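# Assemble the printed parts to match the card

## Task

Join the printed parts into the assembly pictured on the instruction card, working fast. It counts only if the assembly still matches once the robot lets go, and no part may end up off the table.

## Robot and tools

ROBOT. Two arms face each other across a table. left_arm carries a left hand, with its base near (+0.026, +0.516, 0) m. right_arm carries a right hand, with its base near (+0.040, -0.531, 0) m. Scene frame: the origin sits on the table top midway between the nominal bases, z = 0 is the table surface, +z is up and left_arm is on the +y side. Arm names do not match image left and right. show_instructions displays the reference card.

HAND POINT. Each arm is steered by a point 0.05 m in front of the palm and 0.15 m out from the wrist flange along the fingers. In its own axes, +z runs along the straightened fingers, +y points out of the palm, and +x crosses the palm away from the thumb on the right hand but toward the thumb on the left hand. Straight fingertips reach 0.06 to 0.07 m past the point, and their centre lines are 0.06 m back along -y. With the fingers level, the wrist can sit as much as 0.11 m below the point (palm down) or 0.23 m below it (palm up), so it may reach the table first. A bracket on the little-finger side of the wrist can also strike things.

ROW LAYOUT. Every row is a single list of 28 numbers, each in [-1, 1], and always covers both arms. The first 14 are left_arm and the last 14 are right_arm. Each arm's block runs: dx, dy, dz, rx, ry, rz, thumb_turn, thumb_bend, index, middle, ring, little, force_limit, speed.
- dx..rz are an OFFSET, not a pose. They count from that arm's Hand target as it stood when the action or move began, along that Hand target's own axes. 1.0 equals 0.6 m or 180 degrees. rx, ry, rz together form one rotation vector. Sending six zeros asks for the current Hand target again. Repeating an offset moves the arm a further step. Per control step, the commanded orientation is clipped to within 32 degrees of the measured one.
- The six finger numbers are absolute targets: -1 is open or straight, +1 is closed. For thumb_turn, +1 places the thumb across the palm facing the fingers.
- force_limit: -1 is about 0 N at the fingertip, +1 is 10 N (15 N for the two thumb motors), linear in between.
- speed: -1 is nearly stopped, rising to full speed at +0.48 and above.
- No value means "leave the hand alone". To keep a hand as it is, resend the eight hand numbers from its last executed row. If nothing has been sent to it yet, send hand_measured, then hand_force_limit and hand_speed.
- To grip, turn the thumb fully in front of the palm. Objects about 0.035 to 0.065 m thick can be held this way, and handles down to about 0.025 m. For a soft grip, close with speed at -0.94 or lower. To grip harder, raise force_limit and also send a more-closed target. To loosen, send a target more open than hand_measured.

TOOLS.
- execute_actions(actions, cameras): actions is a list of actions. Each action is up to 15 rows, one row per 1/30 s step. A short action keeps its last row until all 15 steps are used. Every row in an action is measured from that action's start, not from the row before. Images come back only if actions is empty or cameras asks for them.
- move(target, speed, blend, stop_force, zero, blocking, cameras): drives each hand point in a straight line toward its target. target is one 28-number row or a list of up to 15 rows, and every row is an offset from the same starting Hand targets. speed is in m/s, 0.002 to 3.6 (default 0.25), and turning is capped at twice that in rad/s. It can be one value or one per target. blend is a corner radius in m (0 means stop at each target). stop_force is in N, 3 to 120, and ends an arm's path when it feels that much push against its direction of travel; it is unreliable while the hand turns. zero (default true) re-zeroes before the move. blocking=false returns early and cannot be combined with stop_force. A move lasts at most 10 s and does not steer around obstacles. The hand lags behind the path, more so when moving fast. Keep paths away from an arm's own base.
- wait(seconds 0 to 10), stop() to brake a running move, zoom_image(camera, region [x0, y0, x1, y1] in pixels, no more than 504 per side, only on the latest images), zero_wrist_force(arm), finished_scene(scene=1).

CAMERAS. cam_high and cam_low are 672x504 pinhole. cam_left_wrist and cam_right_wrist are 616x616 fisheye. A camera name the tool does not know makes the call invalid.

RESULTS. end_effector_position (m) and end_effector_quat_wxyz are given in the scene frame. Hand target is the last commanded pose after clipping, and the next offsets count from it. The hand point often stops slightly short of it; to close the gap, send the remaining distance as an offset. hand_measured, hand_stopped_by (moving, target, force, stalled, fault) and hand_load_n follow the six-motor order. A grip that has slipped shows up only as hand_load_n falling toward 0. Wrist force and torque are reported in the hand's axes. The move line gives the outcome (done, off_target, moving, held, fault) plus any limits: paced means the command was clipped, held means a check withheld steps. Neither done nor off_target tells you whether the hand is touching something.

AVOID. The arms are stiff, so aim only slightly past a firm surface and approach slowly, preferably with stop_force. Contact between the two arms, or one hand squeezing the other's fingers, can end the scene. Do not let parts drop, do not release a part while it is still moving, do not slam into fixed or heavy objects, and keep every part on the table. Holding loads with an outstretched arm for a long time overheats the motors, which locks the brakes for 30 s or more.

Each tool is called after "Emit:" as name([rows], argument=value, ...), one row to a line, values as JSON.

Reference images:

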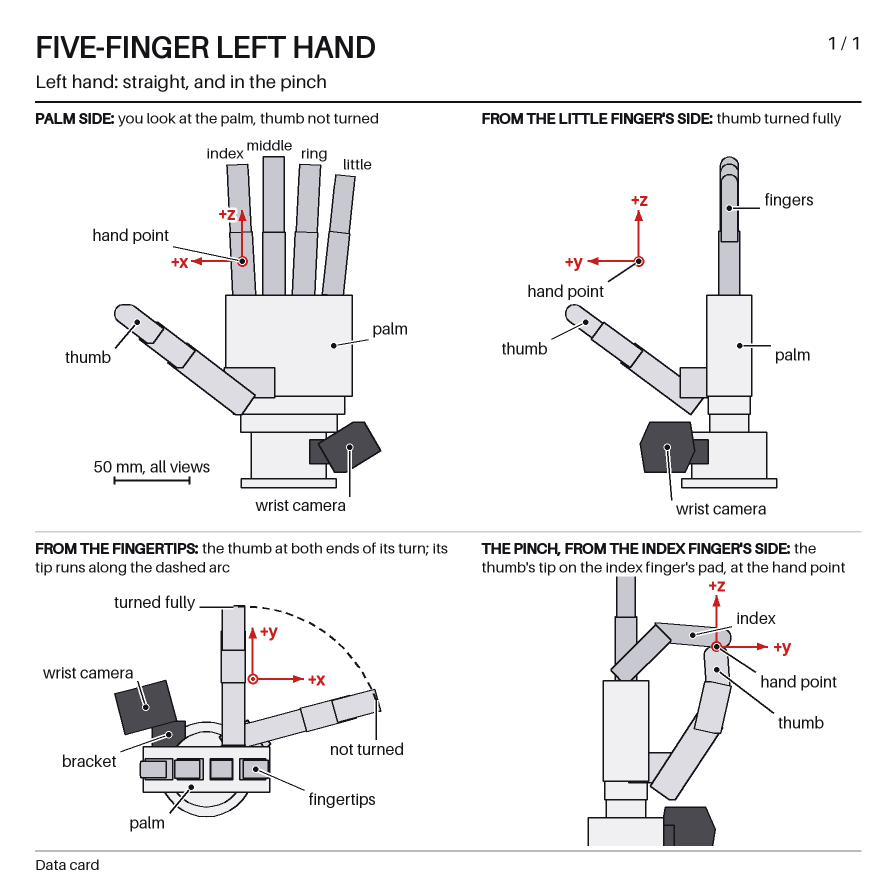

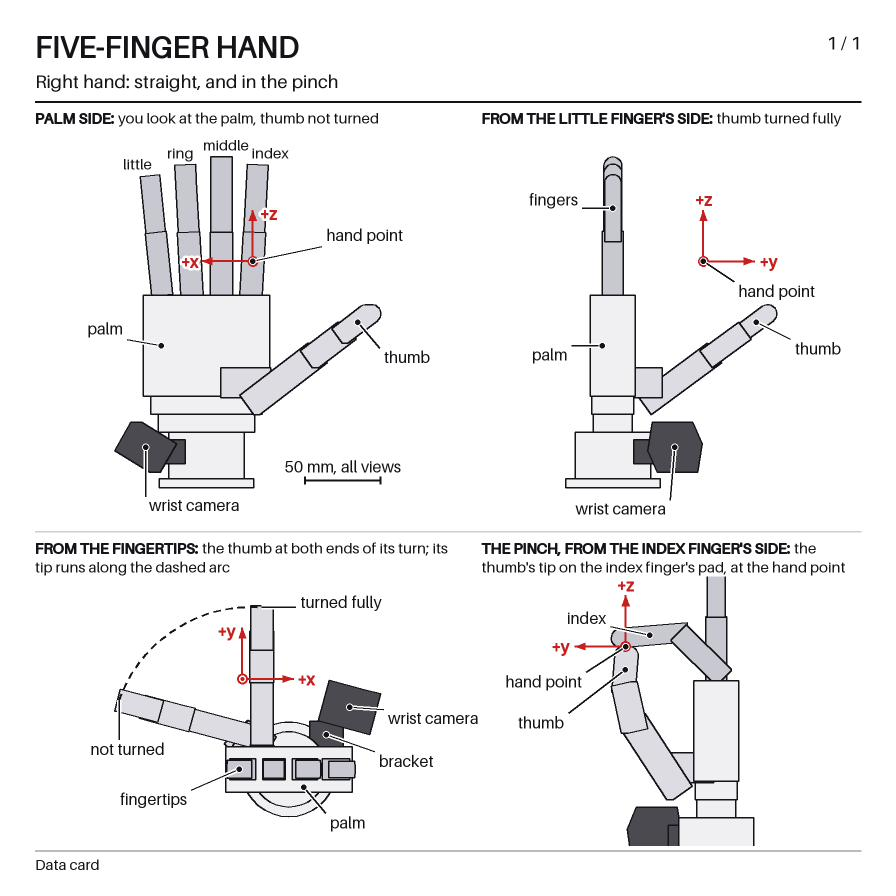

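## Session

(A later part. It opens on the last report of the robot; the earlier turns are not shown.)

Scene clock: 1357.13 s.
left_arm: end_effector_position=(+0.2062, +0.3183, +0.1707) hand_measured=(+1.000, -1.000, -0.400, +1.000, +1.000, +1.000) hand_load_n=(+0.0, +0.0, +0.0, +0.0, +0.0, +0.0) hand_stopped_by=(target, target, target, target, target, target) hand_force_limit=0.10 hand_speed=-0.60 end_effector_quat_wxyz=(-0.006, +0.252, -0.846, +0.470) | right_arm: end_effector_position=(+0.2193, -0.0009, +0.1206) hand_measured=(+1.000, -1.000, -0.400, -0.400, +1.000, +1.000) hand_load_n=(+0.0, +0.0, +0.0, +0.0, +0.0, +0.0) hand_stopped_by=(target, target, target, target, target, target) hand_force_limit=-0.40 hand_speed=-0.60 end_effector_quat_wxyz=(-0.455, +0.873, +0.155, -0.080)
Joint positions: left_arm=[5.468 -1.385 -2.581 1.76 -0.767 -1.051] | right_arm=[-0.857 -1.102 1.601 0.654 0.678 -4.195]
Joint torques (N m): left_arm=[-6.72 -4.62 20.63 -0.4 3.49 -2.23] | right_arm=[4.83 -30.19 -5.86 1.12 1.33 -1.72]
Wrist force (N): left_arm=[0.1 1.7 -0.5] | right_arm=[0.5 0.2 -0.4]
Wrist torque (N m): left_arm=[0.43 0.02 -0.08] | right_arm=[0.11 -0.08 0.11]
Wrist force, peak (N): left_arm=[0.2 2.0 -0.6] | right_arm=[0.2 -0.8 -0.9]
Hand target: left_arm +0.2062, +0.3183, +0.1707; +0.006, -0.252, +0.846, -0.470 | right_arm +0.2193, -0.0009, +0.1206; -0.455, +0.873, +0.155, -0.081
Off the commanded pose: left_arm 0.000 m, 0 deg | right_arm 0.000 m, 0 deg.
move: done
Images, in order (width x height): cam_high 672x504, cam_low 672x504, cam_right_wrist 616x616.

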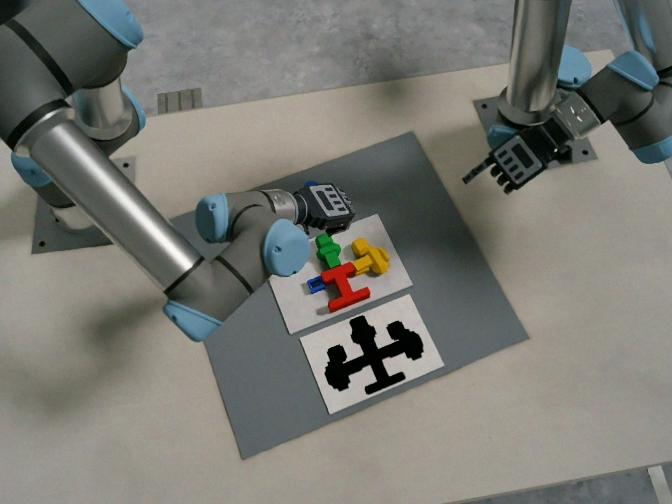

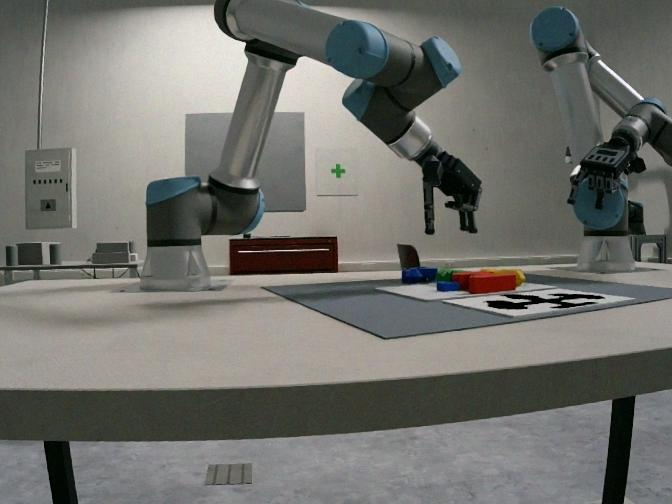

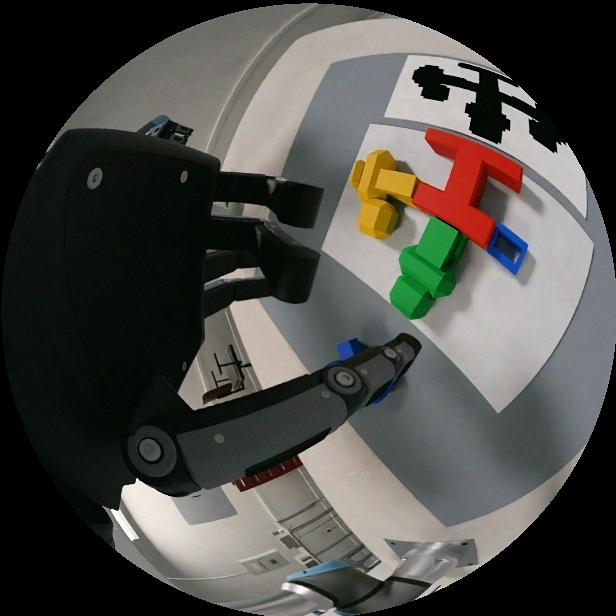

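Emit:
move([
  [0,0,0,0,0,0,1,-1,-0.4,1,1,1,0.1,-0.6,-0.221,0.0118,0.0723,0,0.150,0.105,1,-1,-0.4,1,1,1,-0.4,0.2],
  [0,0,0,0,0,0,1,-1,-0.4,1,1,1,0.1,-0.6,-0.221,0.0985,0.133,0,0.150,0.105,1,-1,-0.4,1,1,1,-0.4,0.2],
], speed=[0.25,0.1], cameras=["cam_high","cam_low","cam_right_wrist"])

Emit:
zoom_image(camera="cam_high", region=[260, 150, 350, 240])

Emit:
zoom_image(camera="cam_low", region=[360, 200, 480, 300])

Emit:
zoom_image(camera="cam_right_wrist", region=[200, 120, 480, 400])

Scene clock: 1413.27 s.
left_arm: end_effector_position=(+0.2062, +0.3183, +0.1707) hand_measured=(+1.000, -1.000, -0.400, +1.000, +1.000, +1.000) hand_load_n=(+0.0, +0.0, +0.0, +0.0, +0.0, +0.0) hand_stopped_by=(target, target, target, target, target, target) hand_force_limit=0.10 hand_speed=-0.60 end_effector_quat_wxyz=(-0.006, +0.252, -0.846, +0.470) | right_arm: end_effector_position=(+0.0840, -0.0171, +0.0263) hand_measured=(+1.000, -1.000, -0.400, +1.000, +1.000, +1.000) hand_load_n=(+0.0, +0.0, +0.0, +0.0, +0.0, +0.0) hand_stopped_by=(target, target, target, target, target, target) hand_force_limit=-0.40 hand_speed=0.20 end_effector_quat_wxyz=(+0.459, -0.881, +0.099, -0.052)
Joint positions: left_arm=[5.468 -1.385 -2.581 1.76 -0.767 -1.051] | right_arm=[-0.461 -1.342 2.126 -0.154 1.34 -3.307]
Joint torques (N m): left_arm=[-7.25 -4.6 20.69 -0.32 3.55 -2.15] | right_arm=[1 -23.76 -20.36 -0.04 2.64 1.26]
Wrist force (N): left_arm=[0.2 1.7 -0.6] | right_arm=[0.1 0.0 -0.2]
Wrist torque (N m): left_arm=[0.45 0.01 -0.08] | right_arm=[0.09 -0.02 0.12]
Wrist force, peak (N): left_arm=[0.1 2.0 -0.4] | right_arm=[1.5 -0.3 -0.7]
Hand target: left_arm +0.2062, +0.3183, +0.1707; +0.006, -0.252, +0.846, -0.470 | right_arm +0.0840, -0.0170, +0.0263; -0.459, +0.881, -0.099, +0.052
Off the commanded pose: left_arm 0.000 m, 0 deg | right_arm 0.000 m, 0 deg.
move: done
Images, in order (width x height): cam_high 672x504, cam_low 672x504, cam_right_wrist 616x616.

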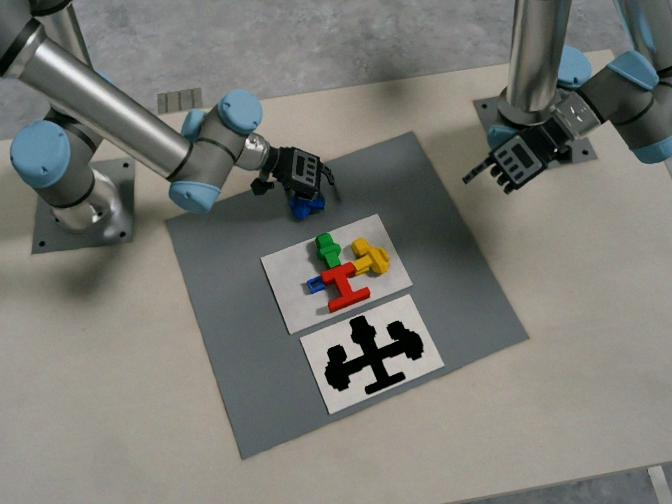

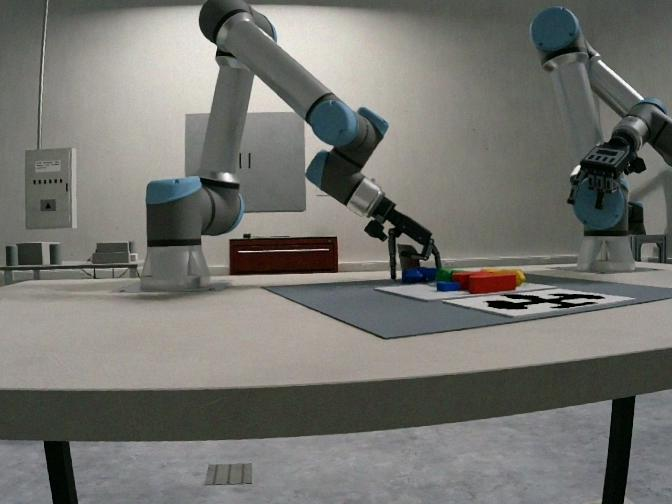

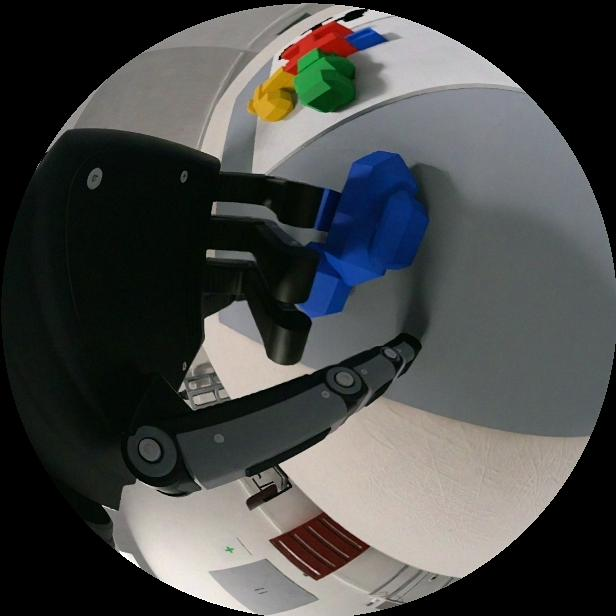

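Scaled by 5.600 from the camera's 672x504 image, which has a finer 960x720 frame.

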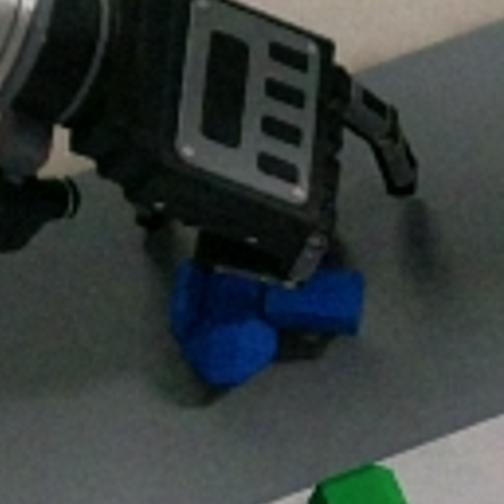

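Scaled by 4.200 from the camera's 672x504 image, which has a finer 960x720 frame.

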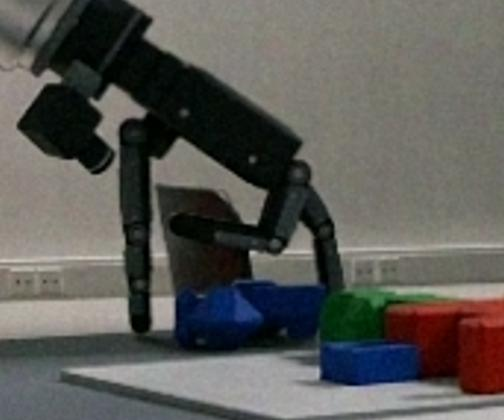

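Scaled by 1.800 from the camera's 616x616 image, which has a finer 880x880 frame.

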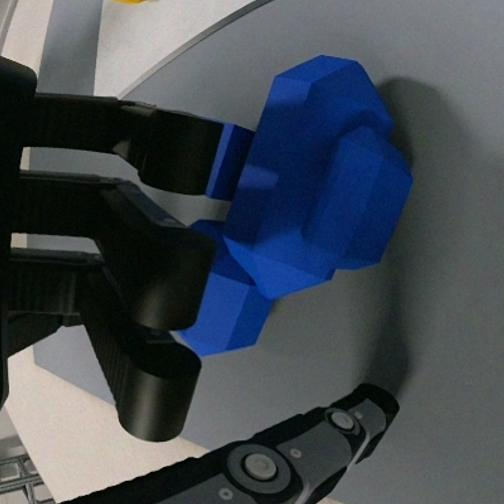

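Emit:
move(target=[0,0,0,0,0,0,1,-1,-0.4,1,1,1,0.1,-0.6,0.025,0,0,0,0,0,1,-1,-0.4,1,1,1,-0.4,0.2], speed=0.1, stop_force=5)

Emit:
move([
  [0,0,0,0,0,0,1,-1,-0.4,1,1,1,0.1,-0.6,0,0,0,0,0,0,1,-0.4,0.4,1,1,1,0.1,-0.7],
  [0,0,0,0,0,0,1,-1,-0.4,1,1,1,0.1,-0.6,0,-0.082,-0.0574,0,0,0,1,-0.4,0.4,1,1,1,0.1,-0.7],
], speed=0.08, cameras=["cam_high","cam_low","cam_right_wrist"])

Emit:
zoom_image(camera="cam_high", region=[260, 150, 350, 240])

Emit:
zoom_image(camera="cam_low", region=[360, 200, 480, 300])

Emit:
zoom_image(camera="cam_right_wrist", region=[200, 120, 480, 400])

Scene clock: 1439.43 s.
left_arm: end_effector_position=(+0.2062, +0.3183, +0.1707) hand_measured=(+1.000, -1.000, -0.400, +1.000, +1.000, +1.000) hand_load_n=(+0.0, +0.0, +0.0, +0.5, +0.0, +0.0) hand_stopped_by=(target, target, target, target, target, target) hand_force_limit=0.10 hand_speed=-0.60 end_effector_quat_wxyz=(-0.006, +0.252, -0.846, +0.470) | right_arm: end_effector_position=(+0.0986, -0.0204, +0.0263) hand_measured=(+1.000, -1.000, -0.400, +1.000, +1.000, +1.000) hand_load_n=(+0.0, +0.0, +0.0, +0.0, +0.0, +0.0) hand_stopped_by=(target, target, target, target, target, target) hand_force_limit=-0.40 hand_speed=0.20 end_effector_quat_wxyz=(+0.459, -0.881, +0.099, -0.052)
Joint positions: left_arm=[5.468 -1.385 -2.581 1.76 -0.767 -1.051] | right_arm=[-0.506 -1.343 2.129 -0.149 1.303 -3.335]
Joint torques (N m): left_arm=[-6.37 -4.52 20.13 -0.47 3.49 -2.13] | right_arm=[12.33 -28.45 -11.84 -1.04 2.55 1.37]
Wrist force (N): left_arm=[0.3 1.7 -0.5] | right_arm=[0.1 -0.2 -0.1]
Wrist torque (N m): left_arm=[0.43 0.00 -0.07] | right_arm=[0.05 -0.03 0.08]
Wrist force, peak (N): left_arm=[0.1 2.0 -0.5] | right_arm=[-0.1 -0.5 -0.6]
Hand target: left_arm +0.2062, +0.3183, +0.1707; +0.006, -0.252, +0.846, -0.470 | right_arm +0.0987, -0.0204, +0.0263; -0.459, +0.881, -0.099, +0.052
Off the commanded pose: left_arm 0.000 m, 0 deg | right_arm 0.000 m, 0 deg.
move: done

Scene clock: 1441.57 s.
left_arm: end_effector_position=(+0.2062, +0.3183, +0.1707) hand_measured=(+1.000, -1.000, -0.400, +1.000, +1.000, +1.000) hand_load_n=(+0.0, +0.0, +0.0, +0.0, +0.0, +0.0) hand_stopped_by=(target, target, target, target, target, target) hand_force_limit=0.10 hand_speed=-0.60 end_effector_quat_wxyz=(-0.006, +0.252, -0.846, +0.470) | right_arm: end_effector_position=(+0.0986, -0.0203, +0.0864) hand_measured=(+1.000, -0.706, +0.150, +1.000, +1.000, +1.000) hand_load_n=(+0.0, +8.5, +8.5, +0.0, +0.0, +0.0) hand_stopped_by=(target, force, force, target, target, target) hand_force_limit=0.10 hand_speed=-0.70 end_effector_quat_wxyz=(+0.459, -0.881, +0.099, -0.052)
Joint positions: left_arm=[5.468 -1.385 -2.581 1.76 -0.767 -1.051] | right_arm=[-0.506 -1.448 2.059 0.025 1.303 -3.335]
Joint torques (N m): left_arm=[-7.41 -3.93 19.28 -0.35 3.37 -1.88] | right_arm=[3.49 -16.42 -7.2 -0.42 1.31 -1.54]
Wrist force (N): left_arm=[0.2 1.9 -0.3] | right_arm=[0.2 -0.3 -0.4]
Wrist torque (N m): left_arm=[0.44 0.02 -0.07] | right_arm=[0.03 -0.03 0.05]
Wrist force, peak (N): left_arm=[0.2 2.0 -0.3] | right_arm=[-0.1 -1.1 -0.8]
Hand target: left_arm +0.2062, +0.3183, +0.1707; +0.006, -0.252, +0.846, -0.470 | right_arm +0.0986, -0.0204, +0.0864; -0.459, +0.881, -0.099, +0.052
Off the commanded pose: left_arm 0.000 m, 0 deg | right_arm 0.000 m, 0 deg.
move: done
Images, in order (width x height): cam_high 672x504, cam_low 672x504, cam_right_wrist 616x616.

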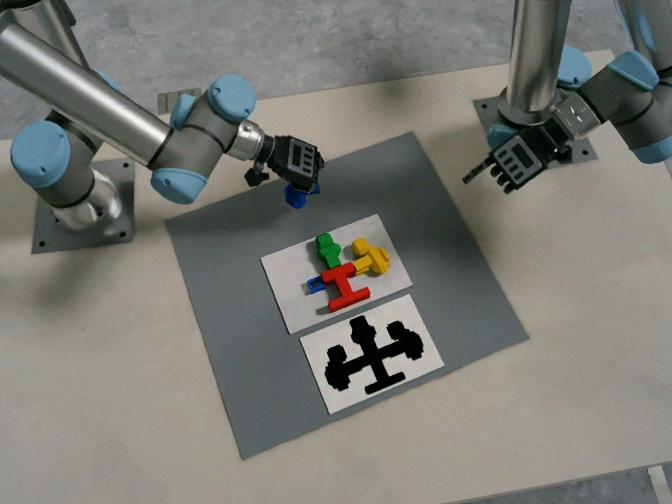

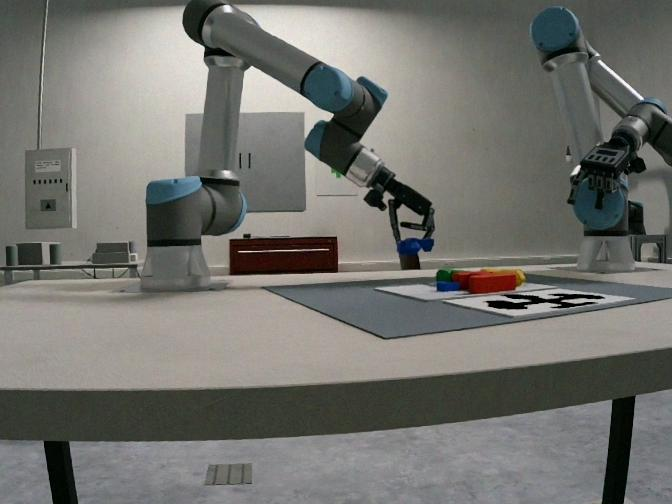

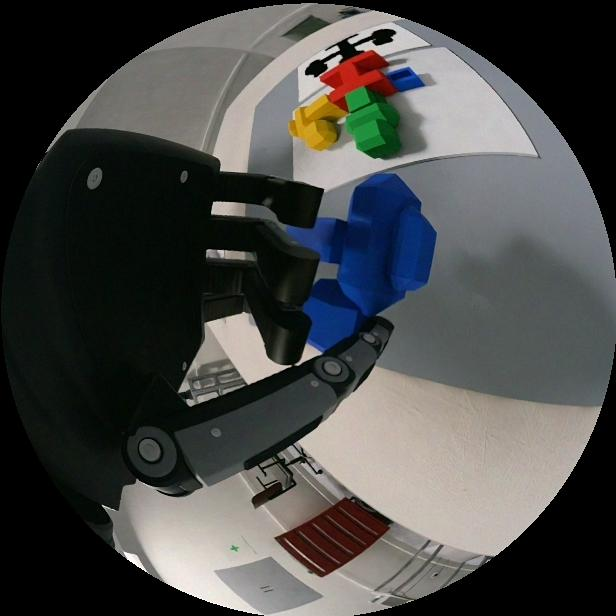

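Scaled by 5.600 from the camera's 672x504 image, which has a finer 960x720 frame.

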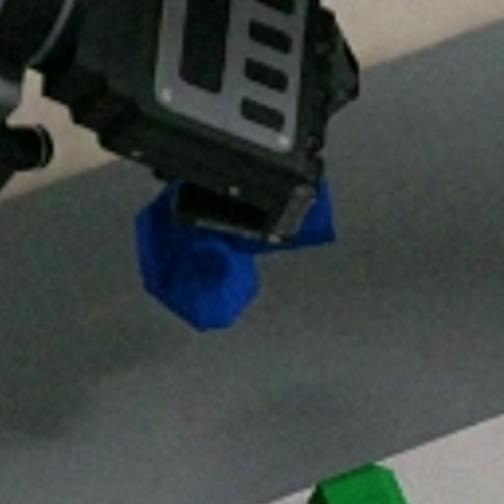

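Scaled by 4.200 from the camera's 672x504 image, which has a finer 960x720 frame.

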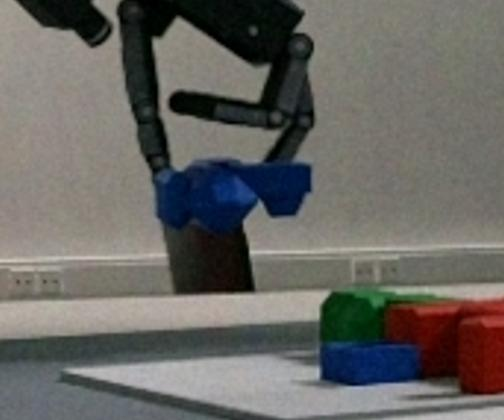

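Scaled by 1.800 from the camera's 616x616 image, which has a finer 880x880 frame.

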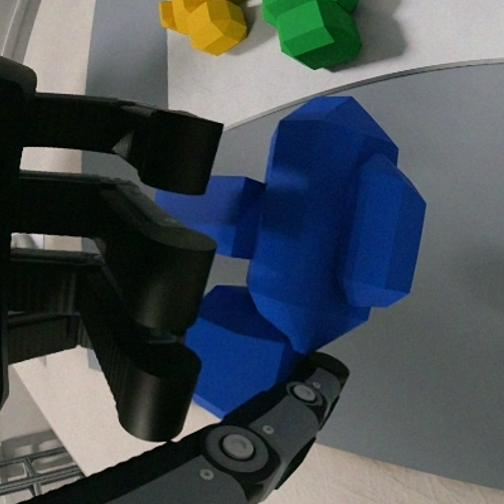

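Emit:
move(target=[0,0,0,0,0,0,1,-1,-0.4,1,1,1,0.1,-0.6,0.309,-0.0243,0.0345,0,-0.0591,-0.0414,1,-0.4,0.4,1,1,1,0.1,-0.7], speed=0.2, cameras=["cam_high","cam_low","cam_right_wrist"])

Emit:
zoom_image(camera="cam_high", region=[290, 240, 350, 300])

Emit:
zoom_image(camera="cam_low", region=[400, 210, 520, 300])

Emit:
zoom_image(camera="cam_right_wrist", region=[200, 80, 480, 360])

Scene clock: 1463.40 s.
left_arm: end_effector_position=(+0.2062, +0.3183, +0.1707) hand_measured=(+1.000, -1.000, -0.400, +1.000, +1.000, +1.000) hand_load_n=(+0.0, +0.0, +0.0, +0.0, +0.0, +0.0) hand_stopped_by=(target, target, target, target, target, target) hand_force_limit=0.10 hand_speed=-0.60 end_effector_quat_wxyz=(-0.006, +0.252, -0.846, +0.470) | right_arm: end_effector_position=(+0.2850, -0.0368, +0.0866) hand_measured=(+1.000, -0.706, +0.150, +1.000, +1.000, +1.000) hand_load_n=(-0.5, +8.5, +8.0, +0.0, +0.0, +0.0) hand_stopped_by=(target, force, force, target, target, target) hand_force_limit=0.10 hand_speed=-0.70 end_effector_quat_wxyz=(-0.462, +0.887, +0.002, +0.000)
Joint positions: left_arm=[5.468 -1.385 -2.581 1.76 -0.767 -1.051] | right_arm=[-0.98 -1.188 1.779 0.345 0.793 -3.903]
Joint torques (N m): left_arm=[-6.72 -4.95 19.84 -0.37 3.36 -1.95] | right_arm=[-0.48 -24.02 -17.63 1.69 0.39 -1.56]
Wrist force (N): left_arm=[0.0 1.7 -0.4] | right_arm=[-0.1 0.1 -0.7]
Wrist torque (N m): left_arm=[0.43 0.04 -0.08] | right_arm=[0.10 0.02 -0.03]
Wrist force, peak (N): left_arm=[0.3 2.0 -0.2] | right_arm=[1.7 0.3 -0.9]
Hand target: left_arm +0.2062, +0.3183, +0.1707; +0.006, -0.252, +0.846, -0.470 | right_arm +0.2850, -0.0368, +0.0866; -0.462, +0.887, +0.002, +0.000
Off the commanded pose: left_arm 0.000 m, 0 deg | right_arm 0.000 m, 0 deg.
move: done
Images, in order (width x height): cam_high 672x504, cam_low 672x504, cam_right_wrist 616x616.

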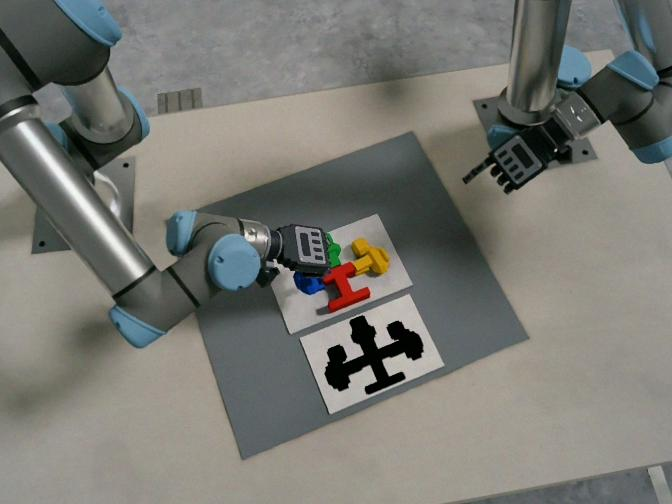

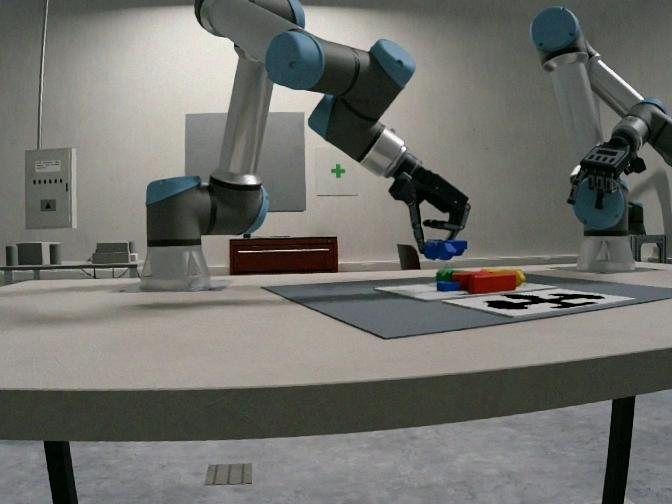

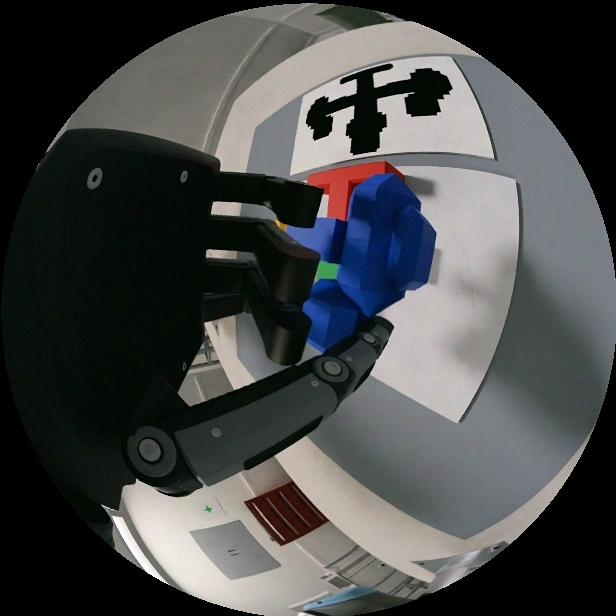

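Scaled by 8.400 from the camera's 672x504 image, which has a finer 960x720 frame.

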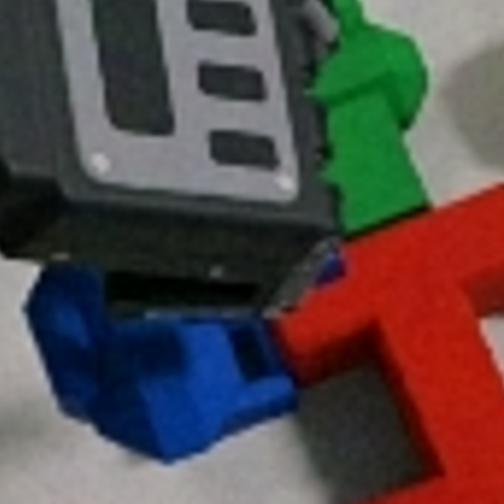

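Scaled by 4.200 from the camera's 672x504 image, which has a finer 960x720 frame.

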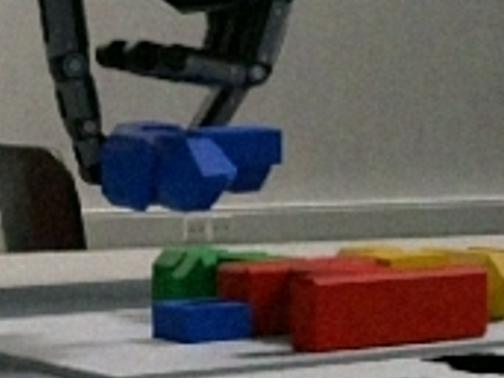

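Scaled by 1.800 from the camera's 616x616 image, which has a finer 880x880 frame.

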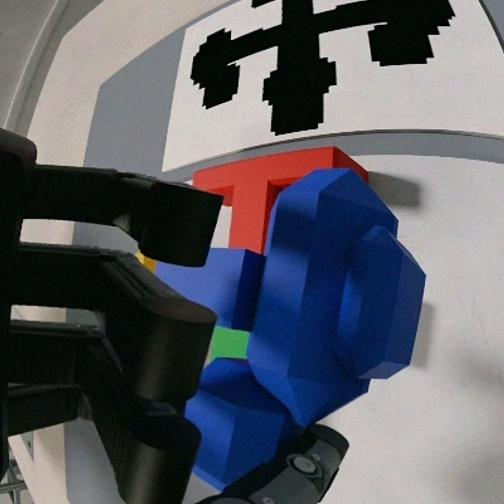

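Emit:
move([
  [0,0,0,0,0,0,1,-1,-0.4,1,1,1,0.1,-0.6,0.0067,0.0127,-0.018,0,0,0,1,-0.4,0.4,1,1,1,0.1,-0.7],
  [0,0,0,0,0,0,1,-1,-0.4,1,1,1,0.1,-0.6,0.0067,0.0673,0.0203,0,0,0,1,-0.4,0.4,1,1,1,0.1,-0.7],
], speed=0.08, stop_force=5, cameras=["cam_high","cam_low","cam_right_wrist"])

Emit:
zoom_image(camera="cam_high", region=[290, 240, 350, 300])

Emit:
zoom_image(camera="cam_low", region=[420, 240, 500, 300])

Emit:
zoom_image(camera="cam_right_wrist", region=[260, 120, 440, 330])

Scene clock: 1492.00 s.
left_arm: end_effector_position=(+0.2062, +0.3183, +0.1707) hand_measured=(+1.000, -1.000, -0.400, +1.000, +1.000, +1.000) hand_load_n=(+0.0, -0.5, +0.0, +0.0, +0.0, +0.0) hand_stopped_by=(target, target, target, target, target, target) hand_force_limit=0.10 hand_speed=-0.60 end_effector_quat_wxyz=(-0.006, +0.252, -0.846, +0.470) | right_arm: end_effector_position=(+0.2891, -0.0499, +0.0465) hand_measured=(+1.000, -0.706, +0.150, +1.000, +1.000, +1.000) hand_load_n=(+0.0, +8.5, +8.0, +0.0, +0.0, +0.0) hand_stopped_by=(target, force, force, target, target, target) hand_force_limit=0.10 hand_speed=-0.70 end_effector_quat_wxyz=(-0.462, +0.887, +0.002, +0.000)
Joint positions: left_arm=[5.468 -1.385 -2.581 1.76 -0.767 -1.051] | right_arm=[-1.013 -1.138 1.837 0.265 0.773 -3.942]
Joint torques (N m): left_arm=[-6.86 -4.2 20.5 -0.5 3.32 -1.96] | right_arm=[11.91 -37.38 -20.85 0.11 1.7 0.44]
Wrist force (N): left_arm=[0.2 1.6 -0.5] | right_arm=[0.1 0.0 -0.4]
Wrist torque (N m): left_arm=[0.42 0.01 -0.07] | right_arm=[0.05 -0.04 -0.03]
Wrist force, peak (N): left_arm=[0.1 1.9 -0.7] | right_arm=[0.3 -0.3 -1.6]
Hand target: left_arm +0.2062, +0.3183, +0.1707; +0.006, -0.252, +0.846, -0.470 | right_arm +0.2891, -0.0499, +0.0465; -0.462, +0.887, +0.002, +0.000
Off the commanded pose: left_arm 0.000 m, 0 deg | right_arm 0.000 m, 0 deg.
move: done
Images, in order (width x height): cam_high 672x504, cam_low 672x504, cam_right_wrist 616x616.

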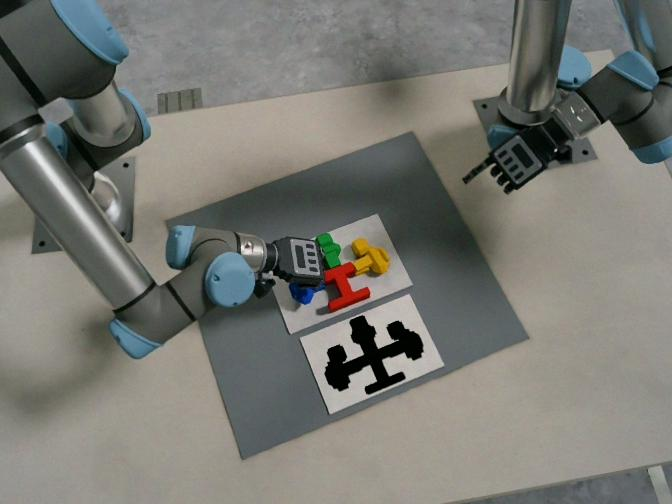

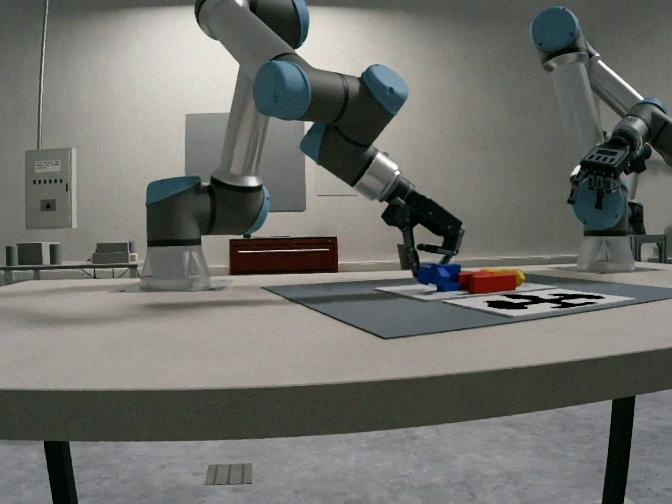

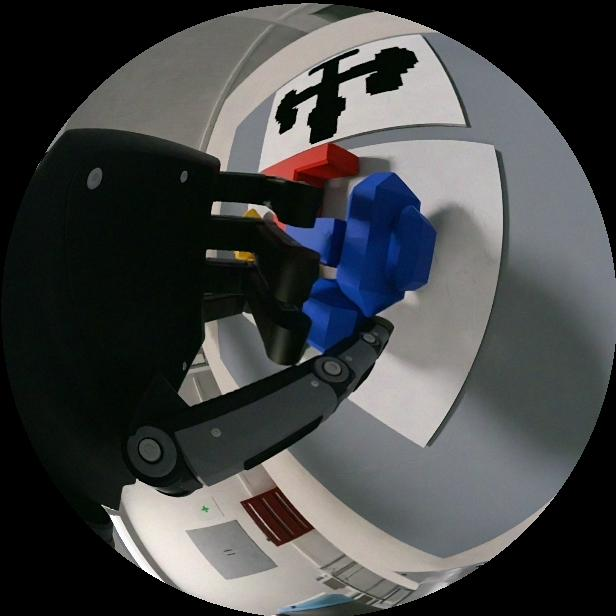

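Scaled by 8.400 from the camera's 672x504 image, which has a finer 960x720 frame.

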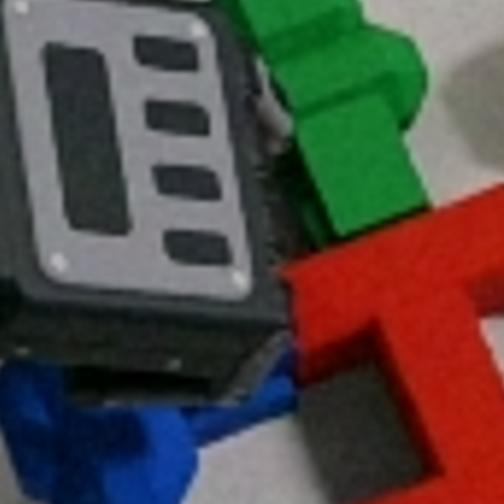

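Scaled by 6.300 from the camera's 672x504 image, which has a finer 960x720 frame.

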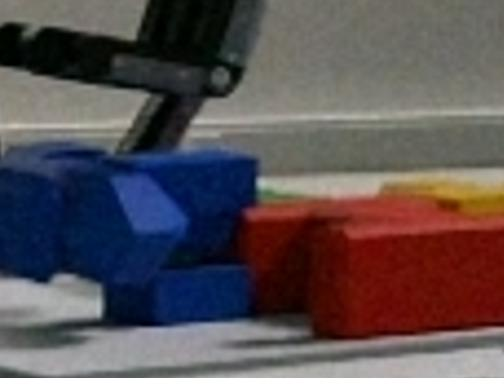

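Scaled by 2.400 from the camera's 616x616 image, which has a finer 880x880 frame.

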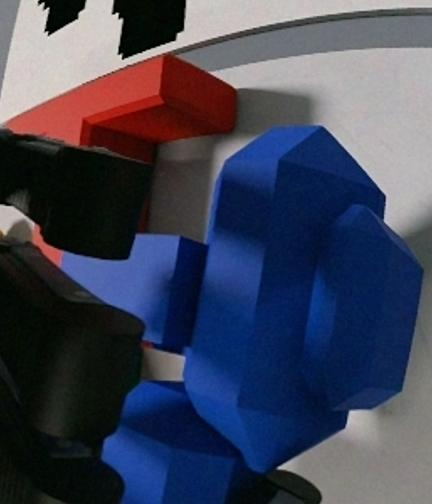

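Emit:
zoom_image(camera="cam_high", region=[305, 265, 335, 295])

Emit:
zoom_image(camera="cam_low", region=[430, 258, 470, 296])

Scaled by 16.800 from the camera's 672x504 image, which has a finer 960x720 frame.

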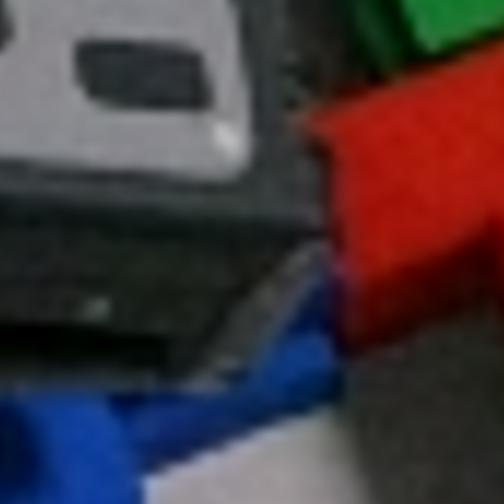

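Scaled by 12.600 from the camera's 672x504 image, which has a finer 960x720 frame.

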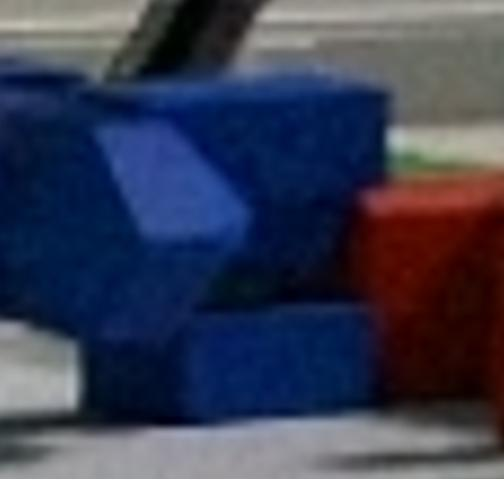

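Emit:
move([
  [0,0,0,0,0,0,1,-1,-0.4,1,1,1,0.1,-0.6,0.0025,0.0021,-0.003,0,0,0,1,-0.4,0.4,1,1,1,0.1,-0.7],
  [0,0,0,0,0,0,1,-1,-0.4,1,1,1,0.1,-0.6,0.0025,0.0267,0.0142,0,0,0,1,-0.4,0.4,1,1,1,0.1,-0.7],
], speed=0.03, stop_force=4, cameras=["cam_high","cam_low","cam_right_wrist"])

Emit:
zoom_image(camera="cam_high", region=[290, 250, 340, 300])

Emit:
zoom_image(camera="cam_low", region=[425, 255, 475, 300])

Scene clock: 1537.87 s.
left_arm: end_effector_position=(+0.2062, +0.3183, +0.1707) hand_measured=(+1.000, -1.000, -0.400, +1.000, +1.000, +1.000) hand_load_n=(+0.0, +0.0, +0.0, +0.0, +0.0, +0.0) hand_stopped_by=(target, target, target, target, target, target) hand_force_limit=0.10 hand_speed=-0.60 end_effector_quat_wxyz=(-0.006, +0.252, -0.846, +0.470) | right_arm: end_effector_position=(+0.2906, -0.0521, +0.0309) hand_measured=(+1.000, -0.706, +0.150, +1.000, +1.000, +1.000) hand_load_n=(-0.5, +8.0, +8.0, +0.0, +0.0, +0.0) hand_stopped_by=(target, force, force, target, target, target) hand_force_limit=0.10 hand_speed=-0.70 end_effector_quat_wxyz=(-0.462, +0.887, +0.002, +0.000)
Joint positions: left_arm=[5.468 -1.385 -2.581 1.76 -0.767 -1.051] | right_arm=[-1.02 -1.113 1.85 0.232 0.769 -3.95]
Joint torques (N m): left_arm=[-6.95 -4.19 20.1 -0.5 3.46 -2.01] | right_arm=[7.12 -23.59 -20.32 -0.26 -1.16 0.9]
Wrist force (N): left_arm=[0.2 1.8 -0.5] | right_arm=[0.2 -0.1 -0.5]
Wrist torque (N m): left_arm=[0.44 0.01 -0.08] | right_arm=[0.05 -0.04 0.10]
Wrist force, peak (N): left_arm=[0.3 2.0 -0.4] | right_arm=[0.6 -4.6 -4.9]
Hand target: left_arm +0.2062, +0.3183, +0.1707; +0.006, -0.252, +0.846, -0.470 | right_arm +0.2906, -0.0521, +0.0309; -0.462, +0.887, +0.002, +0.000 (not the last commanded pose)
Off the commanded pose: left_arm 0.000 m, 0 deg | right_arm 0.002 m, 0 deg.
move: contact (right_arm); path passed 1 of 2 targets
Images, in order (width x height): cam_high 672x504, cam_low 672x504, cam_right_wrist 616x616.

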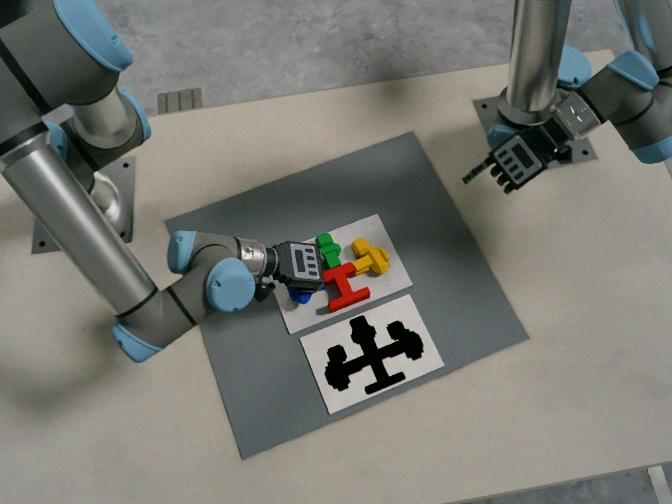

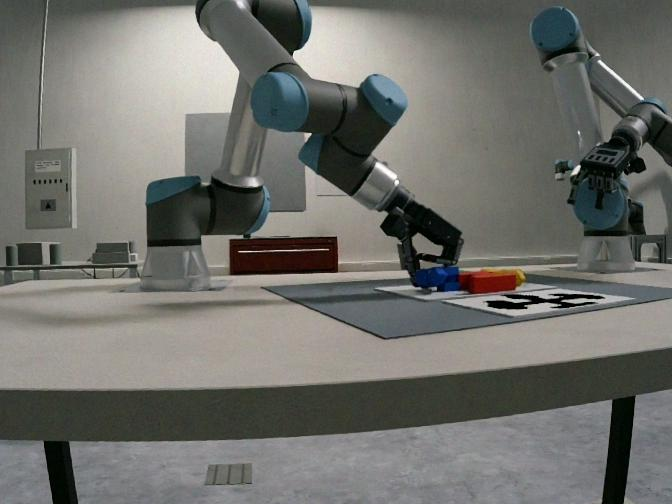

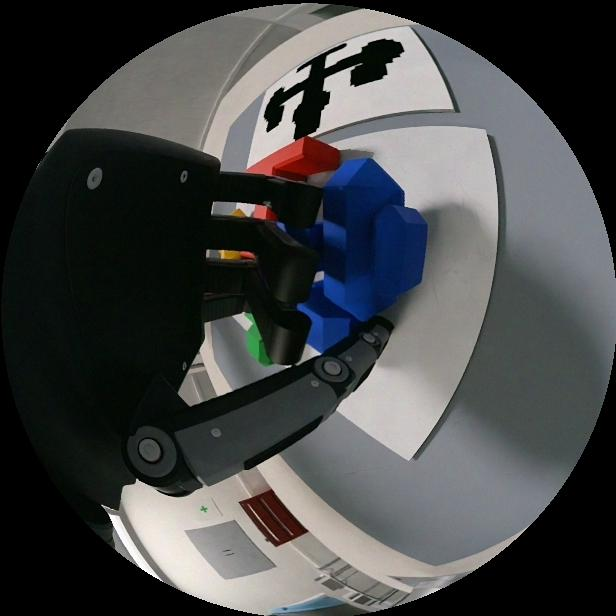

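Scaled by 10.080 from the camera's 672x504 image, which has a finer 960x720 frame.

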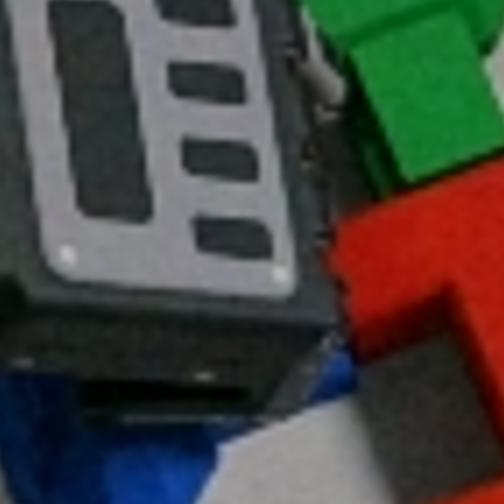

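Scaled by 10.080 from the camera's 672x504 image, which has a finer 960x720 frame.

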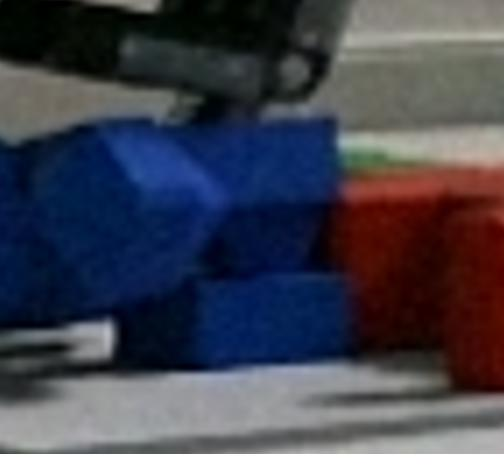

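Emit:
zoom_image(camera="cam_high", region=[280, 260, 330, 310])

Scaled by 10.080 from the camera's 672x504 image, which has a finer 960x720 frame.

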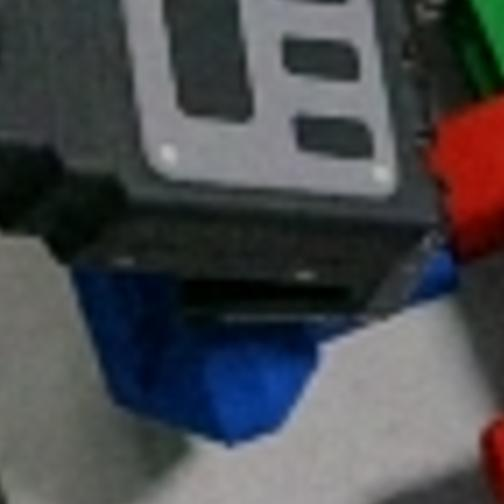

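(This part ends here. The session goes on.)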